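## Task

Press each drive blank carrying a green sticker fully home, until it bottoms out and clicks into its latch, and leave every other blank untouched. The rack sits loose on the table, so it must stay in its original spot and lean no more than a tiny amount; a real tilt counts as failure.

## Robot and tools

Robot: two arms, left_arm and right_arm, each a six-joint arm ending in a two-finger gripper with a camera on the wrist. Bases in the scene frame: left_arm at (-0.038, +0.313, +0.010) m, right_arm at (-0.033, -0.261, +0.034) m, both nearly unrotated. A camera stand is fixed behind the arms. Cameras: cam_head_left and cam_head_right (fixed, on one bar), cam_left_wrist, cam_right_wrist, each 672x504.

Frames. The scene frame has its origin at table height between the arms, +z up, +x away from the robot over the table, +y toward left_arm. Each arm reports its end_effector_position (m) and end_effector_quat_wxyz in its own base frame. Offsets you command are measured along the axes of that arm's current Hand target. The gripper's fingers point along its +z and close along its y; the reported position is between the pads, about 1 cm short of the tips.

The 14-number row. Every motion command uses rows of 14 numbers, each in [-1, 1]: dx, dy, dz, rx, ry, rz, opening for left_arm, then the same seven for right_arm. Always send all 14 even if one arm stays still. The six pose numbers are an offset from that arm's Hand target as it was when the action or move began, not an absolute pose; 1.0 equals 0.6 m of travel or 180 degrees of turn, and rx, ry, rz form a single rotation vector. All six at 0 re-requests the Hand target. The opening number is absolute: +1 fully open (0.094 m), -1 closed. A 0 in the opening slot is a real command (half open), so resend the current opening to keep a gripper as is.

Tools.
- execute_actions(actions, cameras): actions is a list of actions; each action is up to 15 rows, one per 1/30 s step, and a short table repeats its final row to fill 15 steps (0.5 s). Each row in an action counts from the start pose of that action, so repeating an offset keeps moving further. An empty list returns state plus images and the scene number.
- move(target, speed, blend, opening_speed, grip_force, blocking, cameras): straight-line path toward one row, or a list of up to 15 rows, all offsets from the same starting Hand targets. speed in m/s, 0.002 to 2.9, default 0.25 (turns up to twice that in rad/s); blend in metres rounds corners; opening_speed is per second on the -1..+1 scale, at least 0.2; grip_force 10 to 50 N per pad, persists. Paths do not avoid obstacles or the other arm and are capped at 10 s. Avoid paths sweeping near an arm's own base. The result adds a move: line such as done, off_target, moving, held or fault, plus limits (paced = clipped pose, held = steps withheld).
- wait(seconds 0 to 10): lets time pass holding commands.
- stop(): brakes a running move.
- zoom_image(camera, region [x0,y0,x1,y1] pixels, at most 504x504): closer look at the latest image.
- read_manual(section): licence texts only.
- finished_scene(scene 1 to 3): ends the scene irreversibly; the first scene is practice and may be skipped.

Results. Hand target is the last commanded pose after clipping; the gripper often rests short of it by up to a few cm due to friction and weight, which is not evidence of contact. Sending zeros asks again; if still short, send the gap as an offset. Orientation commands are clipped to 40 degrees from the measured one per step. grip_measured shows finger opening on the command scale (a few mm too wide when empty). Joint torques include gravity, have offsets and noise, and wrap at ±28 N m on joints 1 to 3. Joint velocities may read within noise. Tool commands lists current commands.

How to do the job: locate the blanks and sticker colours with the head cameras and zooms, pick only the right colour, approach each blank face-on along its slot, ideally with closed fingers or the pad area, and push slowly and gently until it stops moving and latches. Because the rack is free-standing, press along its insertion axis, slowly, and if needed brace the rack with the other arm without shoving it; check it has not slid or tilted. An arm blocked by contact keeps pushing, so to release, command a target back past the gripper. Then retreat.

Avoid: fast contacts (impact grows with speed and with how far the target lies past the contact), hard presses, collisions between the two arms or grippers, pulling on a wrist camera cable, knocking anything off the table, and long stretched-out holds or pushing into unreachable poses, which heat motors (MOTOR HOT near 75 °C, a fault fold at 90 °C). Any arm stop costs.

Each tool is called after "Call:" as a command line: name --argument value for each argument, lists and objects as JSON in quotes; but a table of rows of numbers goes row by row, as --pt "numbers of a row", without its own name.

## Session

Call:
execute_actions --actions '[]'

Scene clock: 0.00 s.
left_arm: end_effector_position=(+0.3036, +0.0464, +0.0662) grip_measured=+1.000 end_effector_quat_wxyz=(+0.228, -0.178, +0.957, -0.008) | right_arm: end_effector_position=(+0.2399, -0.0205, +0.0988) grip_measured=+1.000 end_effector_quat_wxyz=(+0.272, +0.082, +0.958, +0.034)
Joint positions: left_arm=[0.148 1.335 0.754 -0.53 -0.001 -0.219 0.094] | right_arm=[-0.173 0.913 0.611 -0.723 -0.111 0.03 0.094]
Joint velocities: within noise
Joint torques (N m): no reading
Motor temperatures (°C): left_arm=[32 33 37 30 34 31 33] | right_arm=[32 38 39 35 32 31 33]
Heat: left arm: 37 °C; right arm: 39 °C.
Hand target: left_arm +0.3082, +0.0488, +0.0748; +0.241, -0.179, +0.954, -0.007 | right_arm +0.2439, -0.0200, +0.1075; +0.286, +0.079, +0.954, +0.034
Tool commands: left_gripper/opening=+1.0 right_gripper/opening=+1.0

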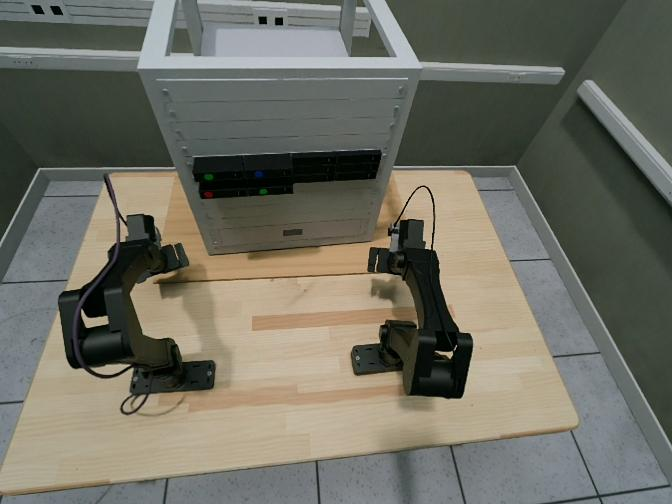

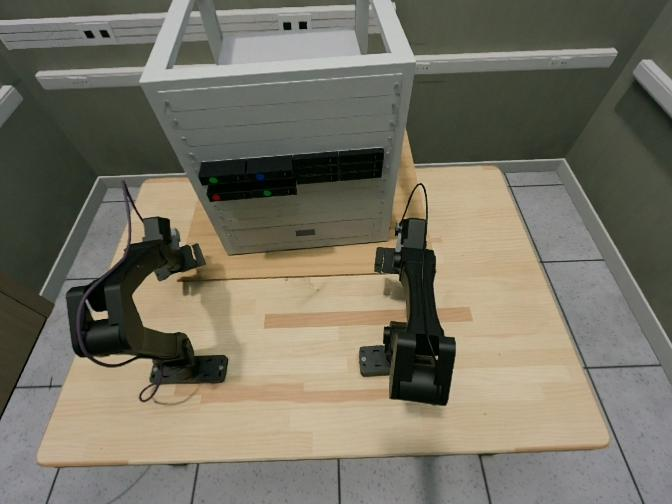

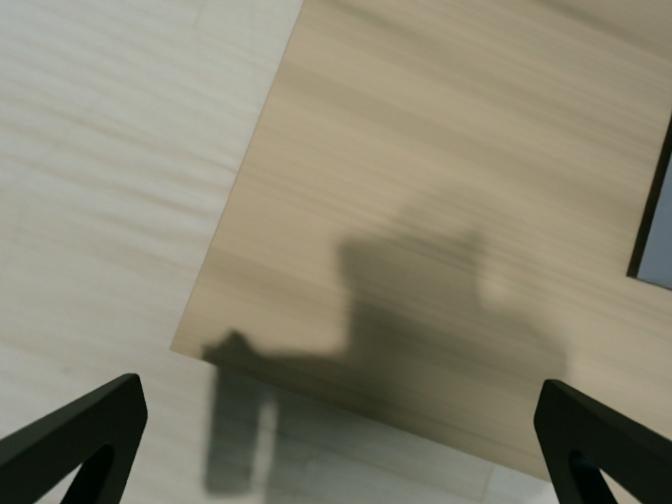

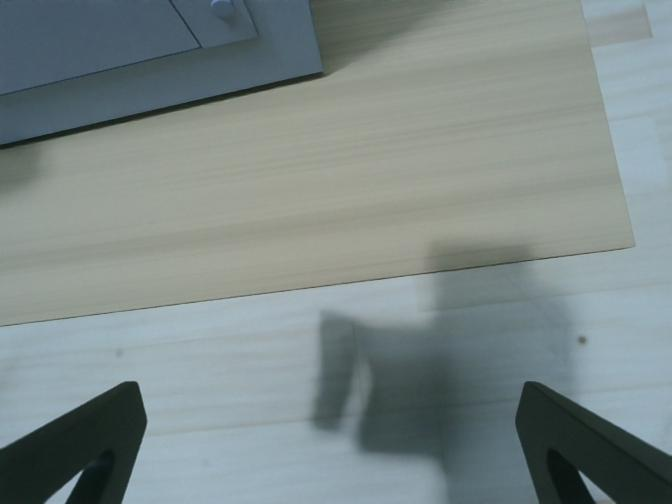

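Call:
zoom_image --camera "cam_head_left" --region '[180, 140, 400, 260]'

Call:
zoom_image --camera "cam_head_right" --region '[190, 130, 400, 260]'

Scaled by 2.291.

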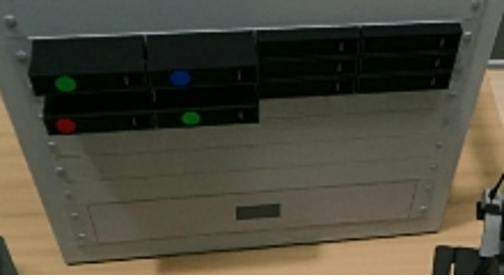

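Scaled by 2.400.

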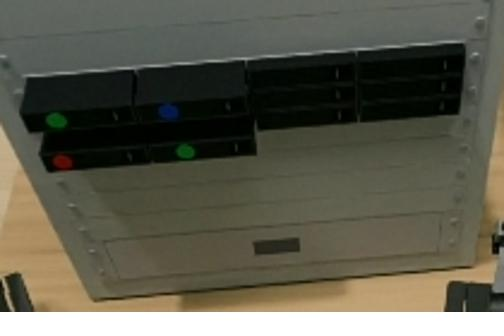

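Call:
move --pt "-0.1113 -0.0883 -0.5083 0.15627 -0.32672 0.13282 -1 0 0 0 0 0 0 -1" --pt "-0.0564 -0.3442 -0.5079 0.15627 -0.32672 0.13282 -1 0 0 0 0 0 0 -1" --blend '[0.03, 0]' --speed 0.3 --cameras '["all"]'

Scene clock: 43.93 s.
left_arm: end_effector_position=(+0.2643, -0.1598, +0.3536) grip_measured=-0.992 end_effector_quat_wxyz=(+0.677, +0.115, +0.722, -0.082) | right_arm: end_effector_position=(+0.2399, -0.0205, +0.0988) grip_measured=-0.978 end_effector_quat_wxyz=(+0.272, +0.082, +0.958, +0.034)
Joint positions: left_arm=[-0.886 0.771 0.81 -0.124 -0.605 -0.011 0] | right_arm=[-0.173 0.913 0.611 -0.723 -0.111 0.03 0.001]
Joint torques (N m): left_arm=[-0.32 -0.34 10.15 2.47 -0.21 0.12] | right_arm=[0.03 -1.18 8.17 0.85 -0.09 -0.03]
Heat: left arm: 38 °C; right arm: 42 °C.
Hand target: left_arm +0.2652, -0.1551, +0.3801; +0.701, +0.092, +0.701, -0.092 | right_arm +0.2439, -0.0200, +0.1075; +0.286, +0.079, +0.954, +0.034
Off the commanded pose: left_arm 0.027 m, 5 deg | right_arm 0.010 m, 2 deg.
move: off_target (left_arm); blend cut to 0 m at target 1
camera_calibration:
cam_left_wrist: T_world_to_cam=[[-0.281436, -0.959095, -0.0304989, -0.0675932], [-0.457084, 0.161937, -0.874557, 0.494553], [0.843722, -0.232192, -0.483962, -0.000932878], [0, 0, 0, 1]] pos_world=[0.207816, -0.145131, 0.430002]

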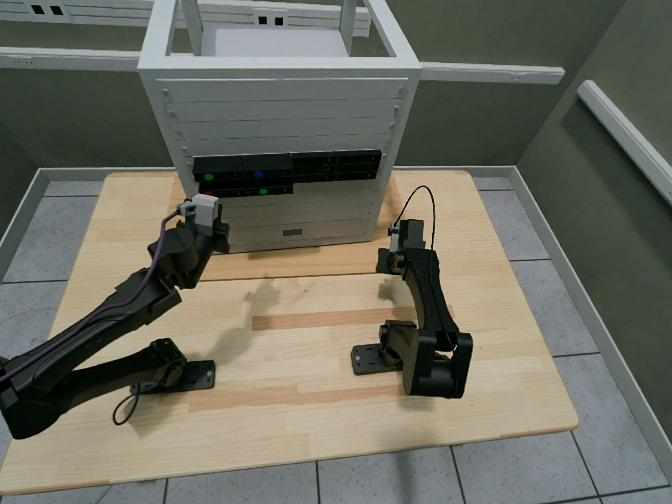

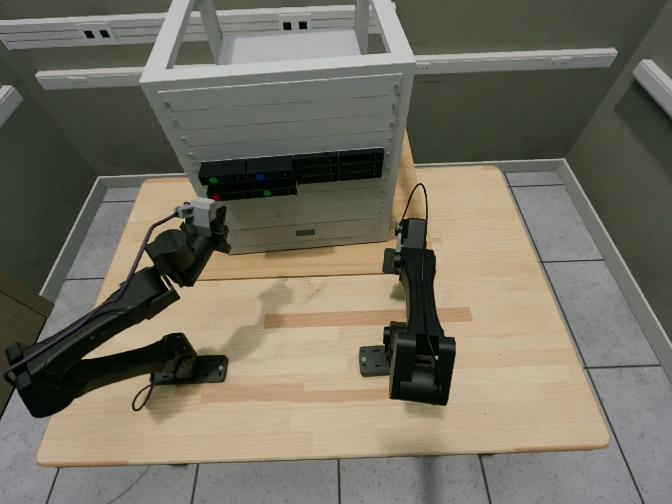

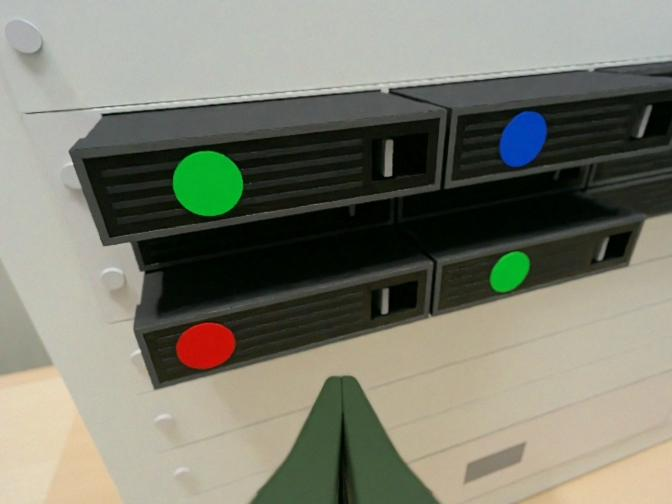

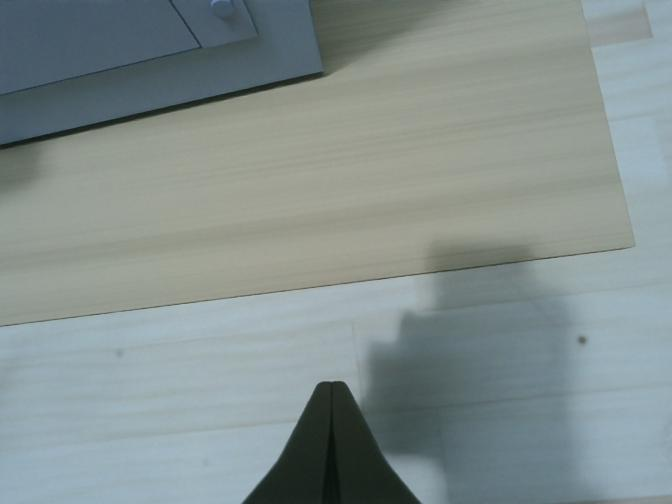

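Call:
move --pt "-0.069 0.0124 0.0136 0 -0.0222 0 -1 -0.0885 0.2235 -0.2574 -0.1727 -0.1240 0.1826 -1" --pt "-0.069 0.0124 0.0136 0 -0.0222 0 -1 -0.1320 0.5410 -0.2771 -0.3453 -0.2480 0.3651 -1" --blend '[0.03, 0]' --speed 0.3 --cameras '["all"]'

Scene clock: 63.77 s.
left_arm: end_effector_position=(+0.2763, -0.1517, +0.3962) grip_measured=-0.992 end_effector_quat_wxyz=(+0.703, +0.101, +0.699, -0.078) | right_arm: end_effector_position=(+0.2591, +0.2856, +0.3057) grip_measured=-0.978 end_effector_quat_wxyz=(+0.529, +0.394, +0.486, +0.573)
Joint positions: left_arm=[-0.815 0.817 0.919 -0.101 -0.562 0.033 0] | right_arm=[1.252 1.518 0.654 1.326 1.063 1.096 0.001]
Joint torques (N m): left_arm=[0.25 -0.51 9.95 2.45 0.22 0.11] | right_arm=[0.02 -4.52 8.76 1.43 -0.24 -0.2]
Motor temperatures (°C): left_arm=[31 33 39 36 34 31 33] | right_arm=[32 37 42 38 31 31 34]
Heat: left arm: 39 °C; right arm: 42 °C.
Hand target: left_arm +0.2750, -0.1500, +0.4215; +0.725, +0.089, +0.676, -0.095 | right_arm +0.2601, +0.2830, +0.3248; +0.528, +0.405, +0.455, +0.592
Off the commanded pose: left_arm 0.025 m, 4 deg | right_arm 0.019 m, 4 deg.
move: off_target (left_arm, right_arm)
camera_calibration:
cam_left_wrist: T_world_to_cam=[[-0.25451, -0.966722, -0.0259351, -0.0656369], [-0.40089, 0.129872, -0.906874, 0.528271], [0.880064, -0.220411, -0.420603, -0.0219281], [0, 0, 0, 1]] pos_world=[0.214371, -0.136893, 0.46815]
cam_right_wrist: T_world_to_cam=[[0.220713, -0.0555239, -0.973757, 0.254832], [-0.51696, 0.839943, -0.165069, -0.017813], [0.827066, 0.539826, 0.156683, -0.322304], [0, 0, 0, 1]] pos_world=[0.201113, 0.203099, 0.295704]

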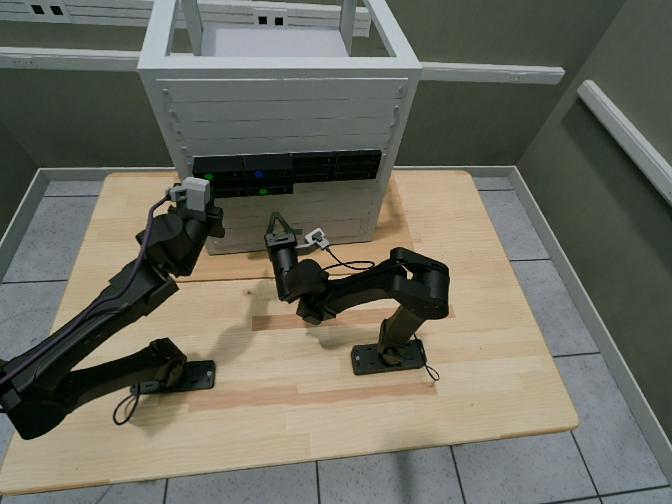

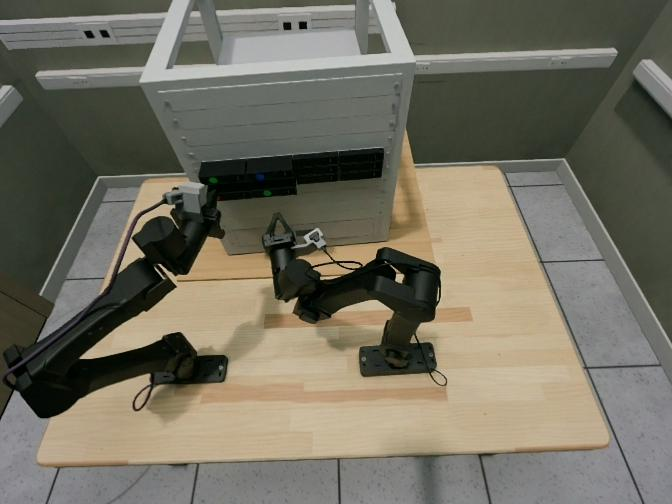

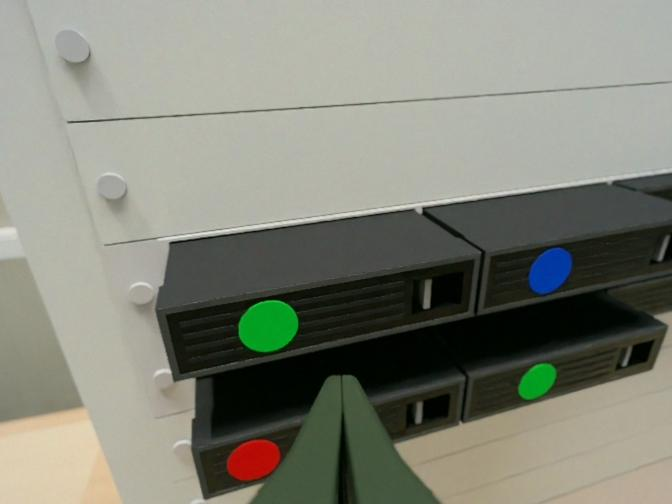

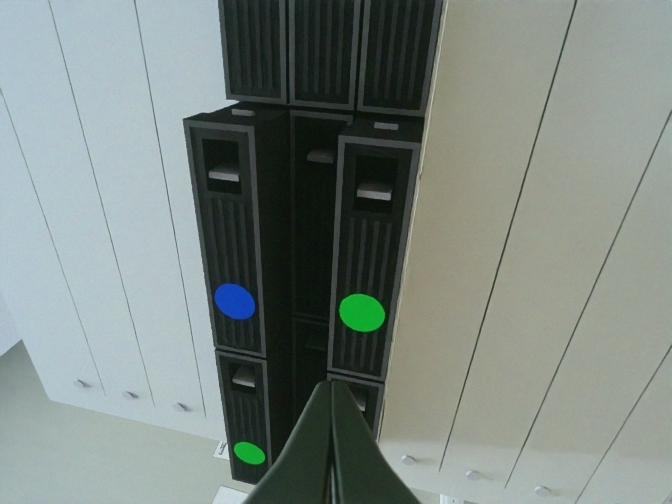

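Call:
move --target '[0.00973, 0.04907, 0.13778, 0, 0, 0, -1, 0, 0, 0, 0, 0, 0, -1]' --speed 0.06 --cameras '["cam_left_wrist", "cam_head_left", "cam_head_right"]'

Scene clock: 73.17 s.
left_arm: end_effector_position=(+0.3522, -0.1453, +0.3960) grip_measured=-0.992 end_effector_quat_wxyz=(+0.698, +0.109, +0.703, -0.086) | right_arm: end_effector_position=(+0.2590, +0.2856, +0.3058) grip_measured=-0.978 end_effector_quat_wxyz=(+0.530, +0.394, +0.486, +0.573)
Joint positions: left_arm=[-0.498 1.038 1.008 0.018 -0.221 0.029 0] | right_arm=[1.252 1.518 0.654 1.327 1.063 1.094 0.001]
Joint torques (N m): left_arm=[1.06 -0.02 10.43 2.9 0.04 -0.14] | right_arm=[-0.02 -4.45 8.72 1.44 -0.21 -0.2]
Heat: left arm: 40 °C; right arm: 43 °C.
Hand target: left_arm +0.3627, -0.1429, +0.4214; +0.725, +0.089, +0.676, -0.095 | right_arm +0.2601, +0.2830, +0.3248; +0.528, +0.405, +0.455, +0.592
Off the commanded pose: left_arm 0.028 m, 5 deg | right_arm 0.019 m, 4 deg.
move: off_target (left_arm, right_arm)
camera_calibration:
cam_left_wrist: T_world_to_cam=[[-0.277428, -0.960432, -0.0245902, -0.0316183], [-0.408816, 0.141175, -0.901631, 0.560036], [0.869427, -0.240085, -0.431806, -0.0820808], [0, 0, 0, 1]] pos_world=[0.291543, -0.129136, 0.468725]
Images, in order (width x height): cam_head_left 672x504, cam_head_right 672x504, cam_left_wrist 672x504.

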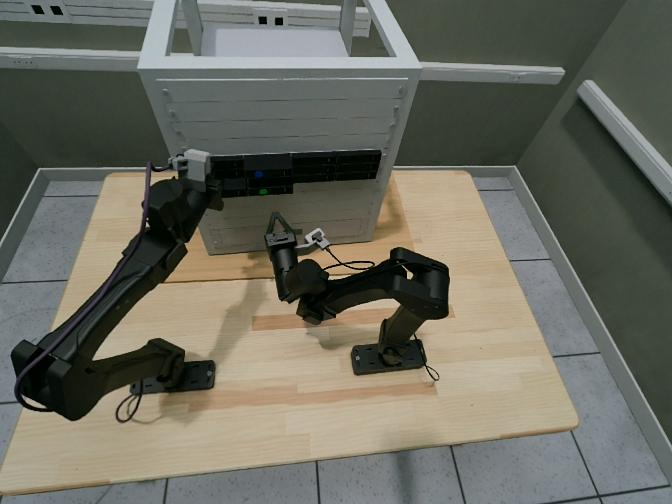

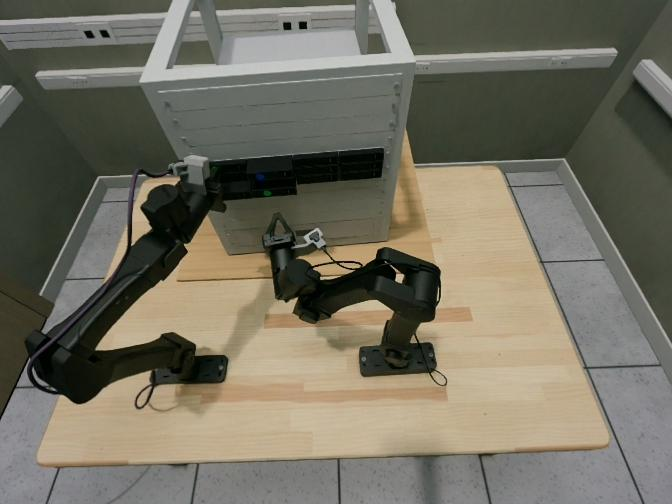

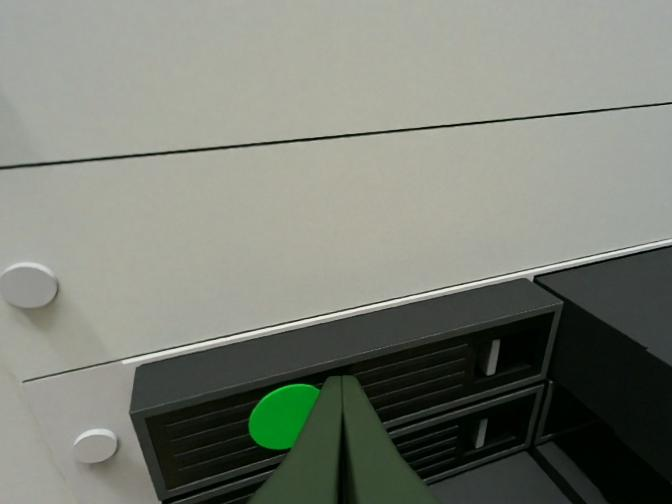

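Call:
move --target '[0.00221, 0.01115, 0.03131, 0, 0, 0, -1, 0, 0, 0, 0, 0, 0, -1]' --speed 0.05 --cameras '["cam_left_wrist"]'

Scene clock: 76.60 s.
left_arm: end_effector_position=(+0.3536, -0.1510, +0.4010) grip_measured=-0.992 end_effector_quat_wxyz=(+0.697, +0.127, +0.697, -0.111) | right_arm: end_effector_position=(+0.2590, +0.2856, +0.3058) grip_measured=-0.978 end_effector_quat_wxyz=(+0.530, +0.394, +0.486, +0.573)
Joint positions: left_arm=[-0.466 1.048 1.027 0.018 -0.127 0.022 0] | right_arm=[1.252 1.518 0.654 1.327 1.063 1.094 0.001]
Joint torques (N m): left_arm=[2.26 3.93 11.17 3.23 -0.41 -0.12] | right_arm=[0.01 -4.37 8.8 1.46 -0.22 -0.18]
Heat: left arm: 40 °C; right arm: 44 °C.
Hand target: left_arm +0.3826, -0.1412, +0.4213; +0.725, +0.089, +0.677, -0.095 | right_arm +0.2601, +0.2830, +0.3248; +0.528, +0.405, +0.455, +0.592
Off the commanded pose: left_arm 0.037 m, 6 deg | right_arm 0.019 m, 4 deg.
move: off_target (left_arm, right_arm)
camera_calibration:
cam_left_wrist: T_world_to_cam=[[-0.336358, -0.941595, -0.0162205, -0.0163077], [-0.396047, 0.157061, -0.904698, 0.565111], [0.854406, -0.297878, -0.425745, -0.0884255], [0, 0, 0, 1]] pos_world=[0.293877, -0.130452, 0.473343]
Images, in order (width x height): cam_left_wrist 672x504.

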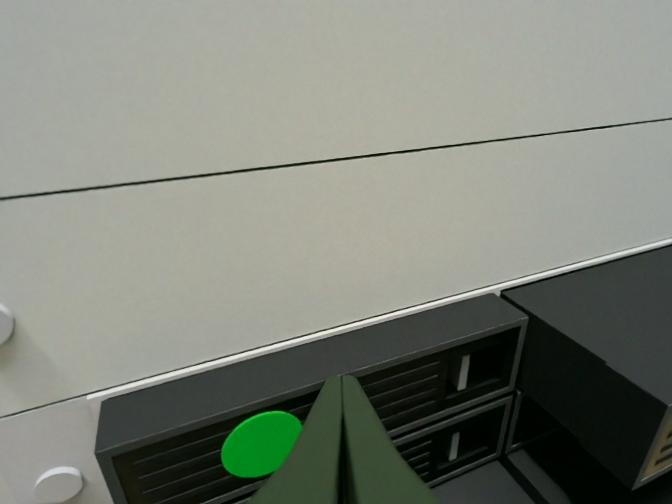

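Call:
move --target '[-0.00995, -0.0502, -0.1409, 0, 0, 0, -1, -0.0132, -0.0481, 0.1799, 0, 0, 0, -1]' --speed 0.06 --cameras '["all"]'

Scene clock: 84.27 s.
left_arm: end_effector_position=(+0.2960, -0.1534, +0.4269) grip_measured=-0.992 end_effector_quat_wxyz=(+0.731, +0.086, +0.669, -0.107) | right_arm: end_effector_position=(+0.3605, +0.2810, +0.3187) grip_measured=-0.978 end_effector_quat_wxyz=(+0.530, +0.414, +0.448, +0.589)
Joint positions: left_arm=[-0.713 0.884 0.97 0.014 -0.438 0.024 0] | right_arm=[0.953 1.669 0.863 1.192 0.822 1.294 0.001]
Joint torques (N m): left_arm=[-0.31 -2.71 6.75 1.46 -0.09 0.11] | right_arm=[-1.36 -5.57 10.24 0.55 -0.58 0.1]
Heat: left arm: 40 °C; right arm: 44 °C.
Hand target: left_arm +0.2930, -0.1486, +0.4215; +0.725, +0.089, +0.677, -0.095 | right_arm +0.3720, +0.2879, +0.3247; +0.528, +0.405, +0.455, +0.592
Off the commanded pose: left_arm 0.008 m, 2 deg | right_arm 0.015 m, 1 deg.
move: off_target (right_arm)
camera_calibration:
cam_left_wrist: T_world_to_cam=[[-0.275638, -0.960952, 0.0243932, -0.0757647], [-0.331258, 0.0711344, -0.940855, 0.549123], [0.902381, -0.267416, -0.33793, -0.0758537], [0, 0, 0, 1]] pos_world=[0.229467, -0.132152, 0.49286]
cam_right_wrist: T_world_to_cam=[[0.250099, 0.0122047, -0.968143, 0.213465], [-0.484497, 0.867304, -0.114226, 0.00508085], [0.83828, 0.49763, 0.222825, -0.4191], [0, 0, 0, 1]] pos_world=[0.300398, 0.201545, 0.300631]

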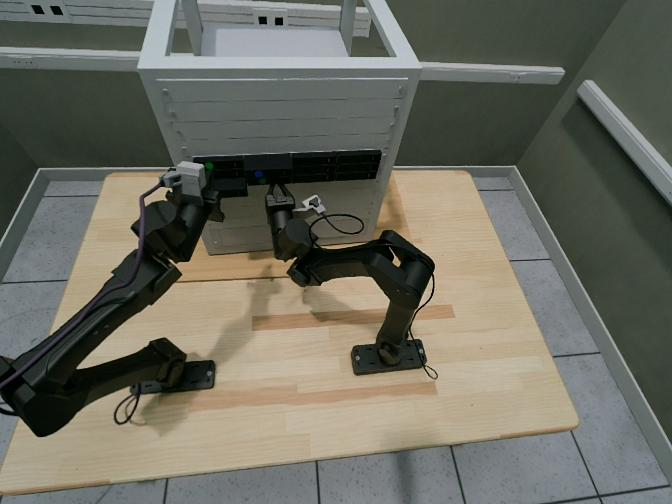

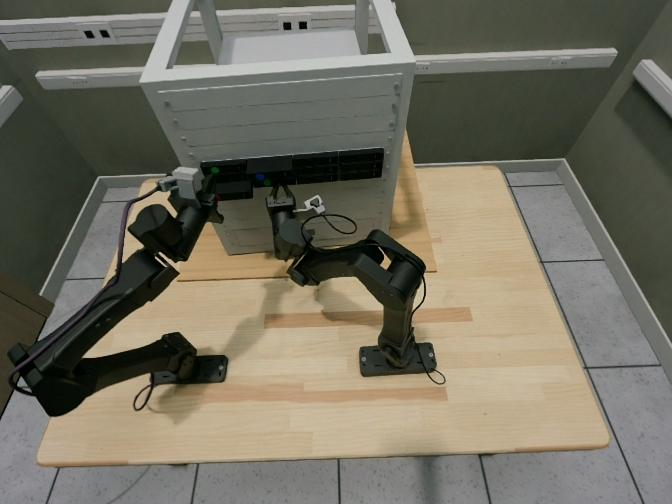

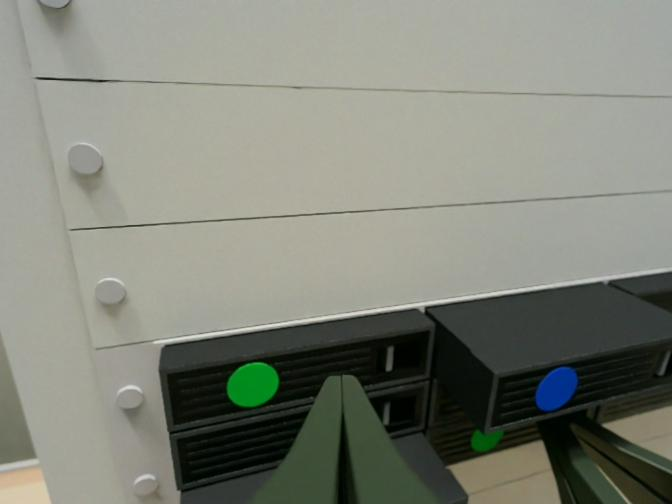

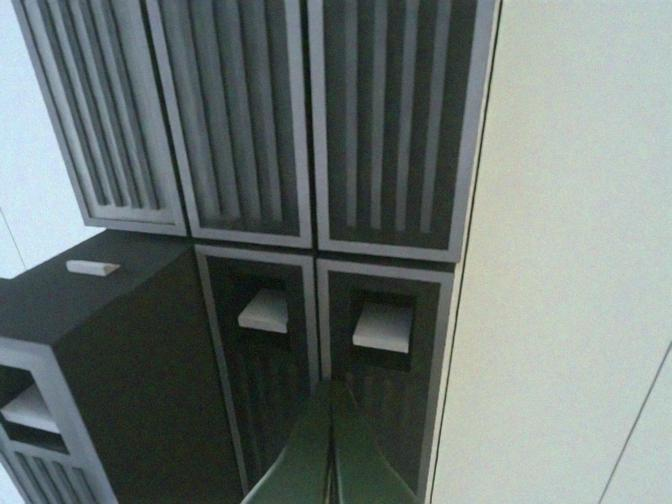

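Call:
move --target '[0, 0, 0, 0, 0, 0, -1, 0.0071, 0.0065, -0.1016, 0, 0, 0, -1]' --speed 0.1 --cameras '["all"]'

Scene clock: 88.37 s.
left_arm: end_effector_position=(+0.2960, -0.1533, +0.4269) grip_measured=-0.992 end_effector_quat_wxyz=(+0.731, +0.085, +0.669, -0.107) | right_arm: end_effector_position=(+0.3175, +0.2960, +0.2931) grip_measured=-0.978 end_effector_quat_wxyz=(+0.526, +0.400, +0.485, +0.573)
Joint positions: left_arm=[-0.713 0.884 0.97 0.014 -0.438 0.024 0] | right_arm=[1.084 1.64 0.76 1.23 0.915 1.237 0.001]
Joint torques (N m): left_arm=[-0.38 -2.81 6.74 1.49 -0.12 0.16] | right_arm=[0.32 -8.95 5.26 1.62 -0.12 -0.18]
Heat: left arm: 40 °C; right arm: 44 °C.
Hand target: left_arm +0.2930, -0.1485, +0.4215; +0.725, +0.089, +0.677, -0.095 | right_arm +0.3120, +0.2852, +0.3128; +0.528, +0.406, +0.455, +0.592
Off the commanded pose: left_arm 0.008 m, 2 deg | right_arm 0.023 m, 4 deg.
move: off_target (right_arm)
camera_calibration:
cam_left_wrist: T_world_to_cam=[[-0.27531, -0.961046, 0.0244014, -0.0757596], [-0.331365, 0.0710378, -0.940825, 0.549113], [0.902442, -0.267104, -0.338014, -0.0757584], [0, 0, 0, 1]] pos_world=[0.229467, -0.132052, 0.49286]
cam_right_wrist: T_world_to_cam=[[0.210788, -0.0470954, -0.976397, 0.231783], [-0.516197, 0.842857, -0.152093, -0.00327638], [0.830126, 0.536073, 0.153353, -0.373146], [0, 0, 0, 1]] pos_world=[0.25921, 0.213711, 0.283037]

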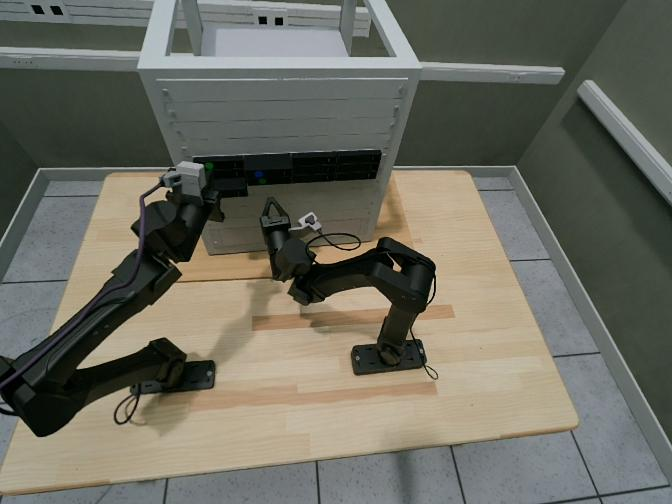

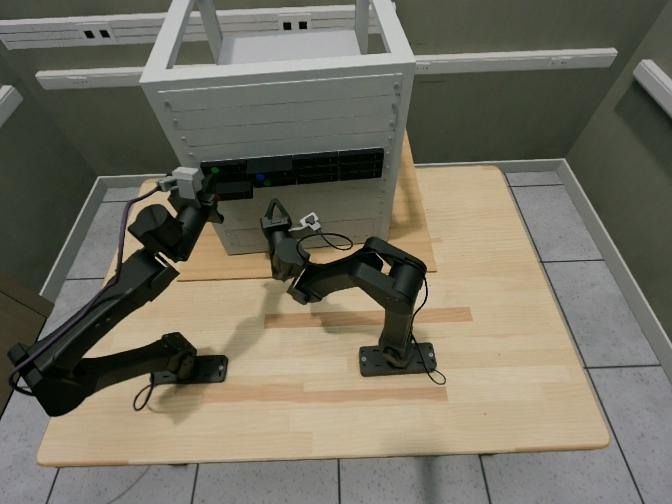

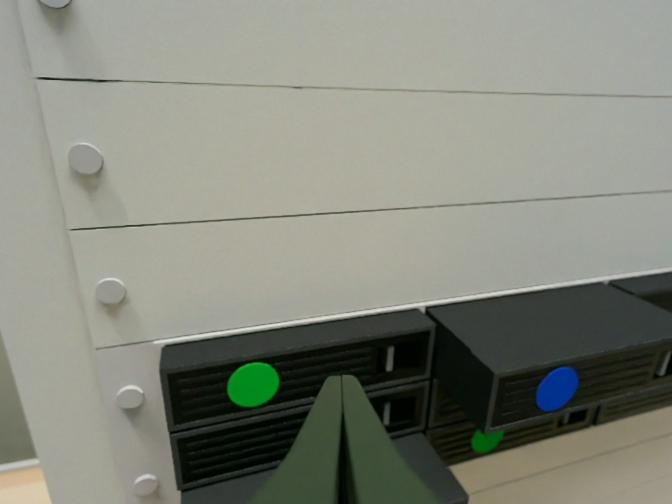

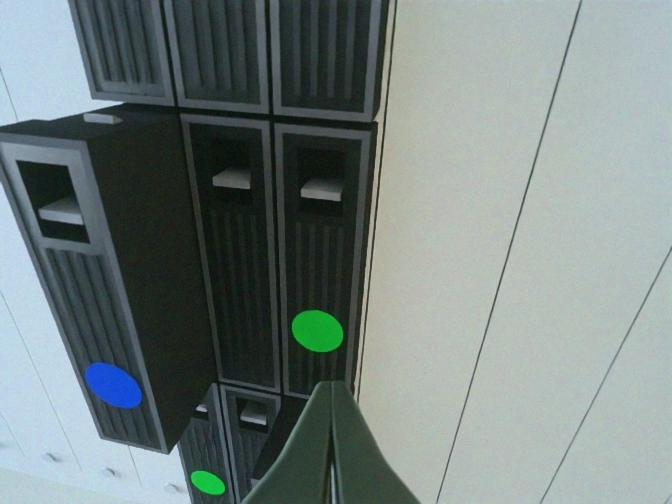

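Call:
zoom_image --camera "cam_right_wrist" --region '[160, 60, 400, 260]'

Call:
zoom_image --camera "cam_left_wrist" --region '[140, 290, 640, 504]'

Scaled by 2.100.

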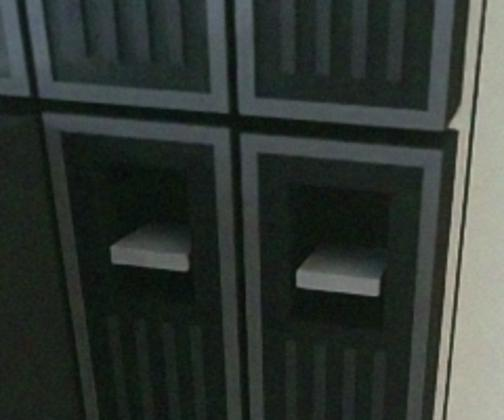

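Scaled by 1.008.

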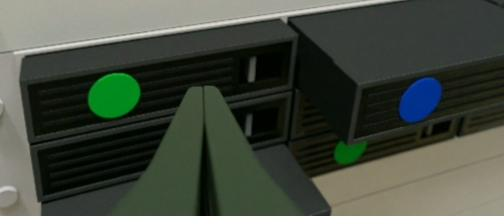

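Call:
zoom_image --camera "cam_right_wrist" --region '[250, 70, 390, 170]'

Call:
zoom_image --camera "cam_left_wrist" --region '[380, 300, 460, 440]'

Scaled by 3.600.

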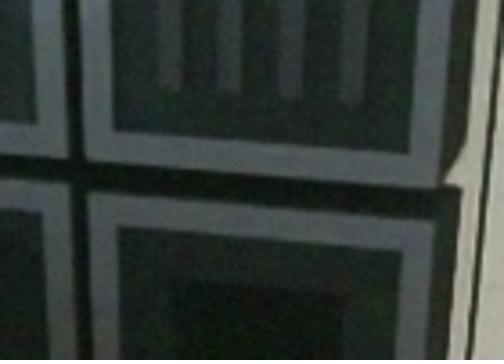

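Scaled by 3.600.

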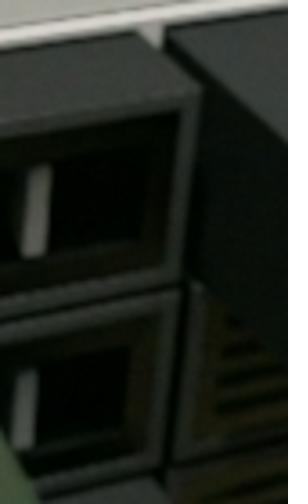

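Call:
move --target '[0, 0, 0, 0, 0, 0, -1, -0.00849, -0.03092, 0.11565, 0, 0, 0, -1]' --speed 0.06 --cameras '["cam_right_wrist", "cam_left_wrist"]'

Scene clock: 98.90 s.
left_arm: end_effector_position=(+0.2960, -0.1533, +0.4269) grip_measured=-0.992 end_effector_quat_wxyz=(+0.731, +0.085, +0.669, -0.107) | right_arm: end_effector_position=(+0.3608, +0.2830, +0.3035) grip_measured=-0.978 end_effector_quat_wxyz=(+0.527, +0.414, +0.453, +0.588)
Joint positions: left_arm=[-0.713 0.884 0.97 0.014 -0.438 0.024 0] | right_arm=[0.955 1.699 0.838 1.228 0.821 1.305 0.001]
Joint torques (N m): left_arm=[-0.51 -2.73 6.74 1.5 -0.11 0.12] | right_arm=[-3.52 -4.3 12.03 0.6 -0.79 0.1]
Heat: left arm: 39 °C; right arm: 44 °C.
Hand target: left_arm +0.2930, -0.1485, +0.4215; +0.725, +0.089, +0.677, -0.095 | right_arm +0.3840, +0.2884, +0.3127; +0.528, +0.405, +0.455, +0.592
Off the commanded pose: left_arm 0.008 m, 2 deg | right_arm 0.026 m, 1 deg.
move: off_target (right_arm)
camera_calibration:
cam_left_wrist: T_world_to_cam=[[-0.27531, -0.961046, 0.0244014, -0.0757596], [-0.331365, 0.0710378, -0.940825, 0.549113], [0.902442, -0.267104, -0.338014, -0.0757584], [0, 0, 0, 1]] pos_world=[0.229467, -0.132052, 0.49286]
cam_right_wrist: T_world_to_cam=[[0.239479, 0.01031, -0.970847, 0.203852], [-0.491207, 0.863813, -0.111993, 0.00455463], [0.837475, 0.503707, 0.21193, -0.415033], [0, 0, 0, 1]] pos_world=[0.300999, 0.203019, 0.286377]
Images, in order (width x height): cam_left_wrist 672x504, cam_right_wrist 672x504.

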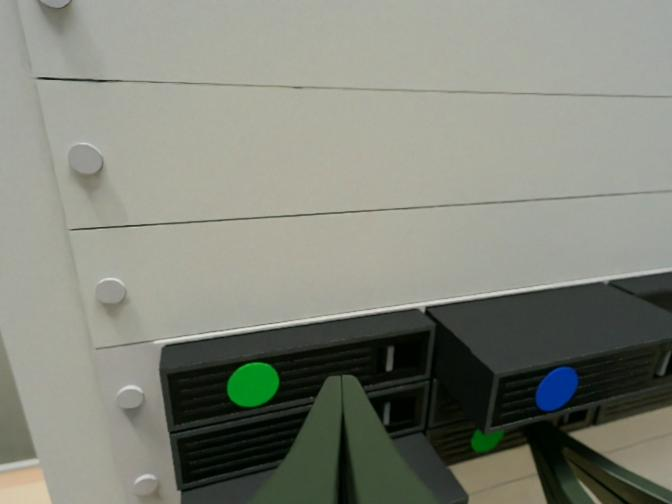

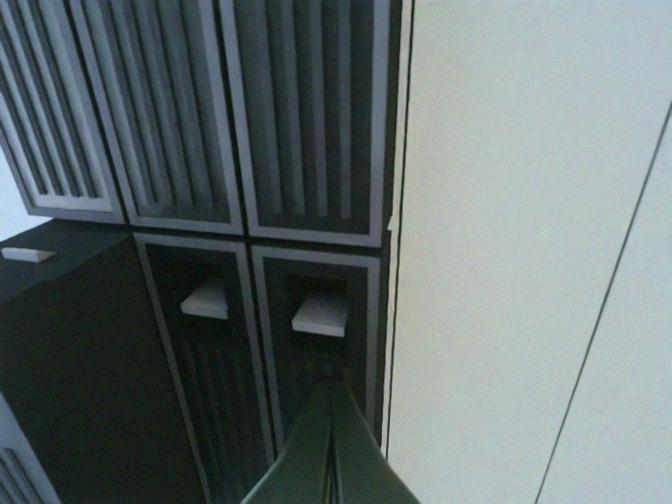

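Call:
zoom_image --camera "cam_right_wrist" --region '[110, 190, 410, 340]'

Scaled by 1.680.

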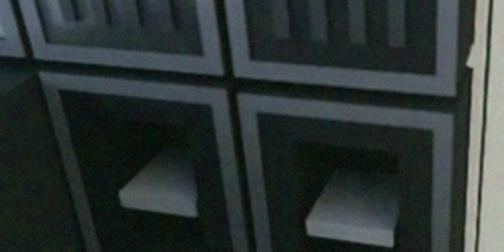

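Call:
move --target '[0, 0, 0, 0, 0, 0, -1, 0.0085, 0.0309, -0.1157, 0, 0, 0, -1]' --speed 0.1 --cameras '["all"]'

Scene clock: 104.13 s.
left_arm: end_effector_position=(+0.2960, -0.1533, +0.4269) grip_measured=-0.992 end_effector_quat_wxyz=(+0.731, +0.085, +0.669, -0.107) | right_arm: end_effector_position=(+0.3174, +0.2957, +0.2937) grip_measured=-0.978 end_effector_quat_wxyz=(+0.526, +0.400, +0.485, +0.573)
Joint positions: left_arm=[-0.713 0.884 0.97 0.014 -0.438 0.024 0] | right_arm=[1.084 1.639 0.76 1.23 0.915 1.236 0.001]
Joint torques (N m): left_arm=[-0.31 -2.89 6.9 1.49 -0.11 0.11] | right_arm=[0.21 -8.96 5.26 1.62 -0.11 -0.23]
Heat: left arm: 39 °C; right arm: 45 °C.
Hand target: left_arm +0.2930, -0.1485, +0.4215; +0.725, +0.089, +0.677, -0.095 | right_arm +0.3120, +0.2852, +0.3127; +0.528, +0.405, +0.455, +0.592
Off the commanded pose: left_arm 0.008 m, 2 deg | right_arm 0.022 m, 4 deg.
move: off_target (right_arm)
camera_calibration:
cam_left_wrist: T_world_to_cam=[[-0.27531, -0.961046, 0.0244014, -0.0757596], [-0.331365, 0.0710378, -0.940825, 0.549113], [0.902442, -0.267104, -0.338014, -0.0757584], [0, 0, 0, 1]] pos_world=[0.229467, -0.132052, 0.49286]
cam_right_wrist: T_world_to_cam=[[0.211508, -0.04622, -0.976283, 0.231874], [-0.515967, 0.84307, -0.151696, -0.00330209], [0.830086, 0.535815, 0.154468, -0.373283], [0, 0, 0, 1]] pos_world=[0.25911, 0.213512, 0.283534]

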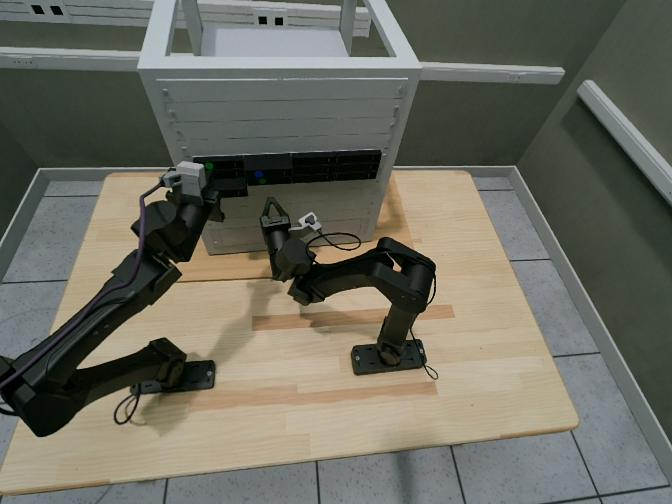

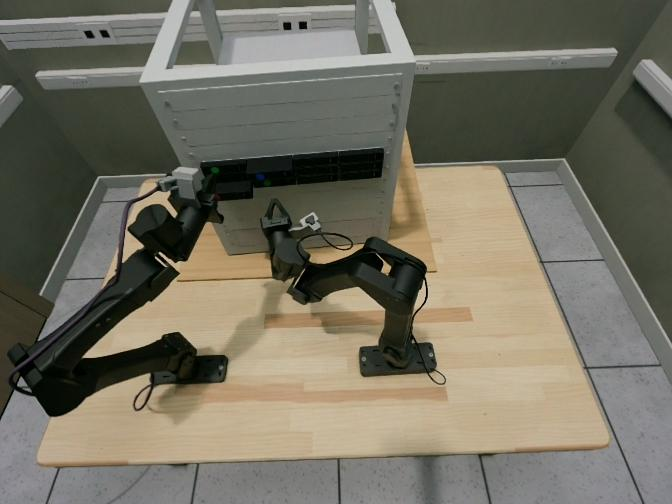

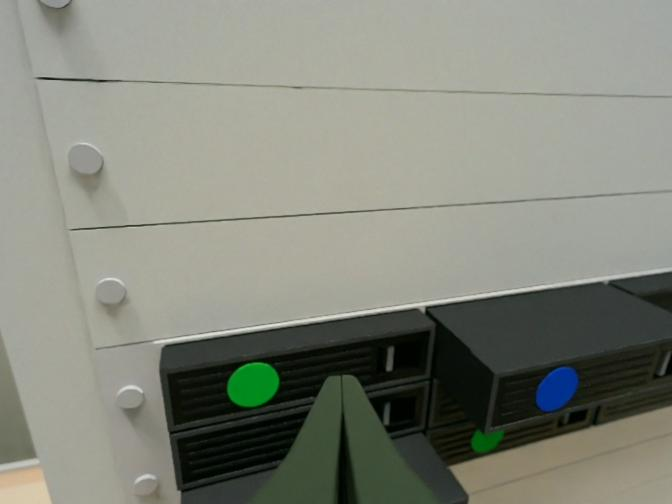

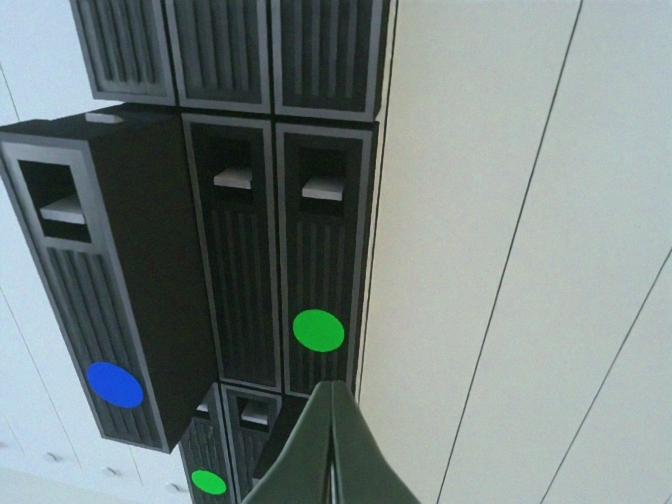

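Call:
finished_scene --scene 1

The scene is finished: the task was done.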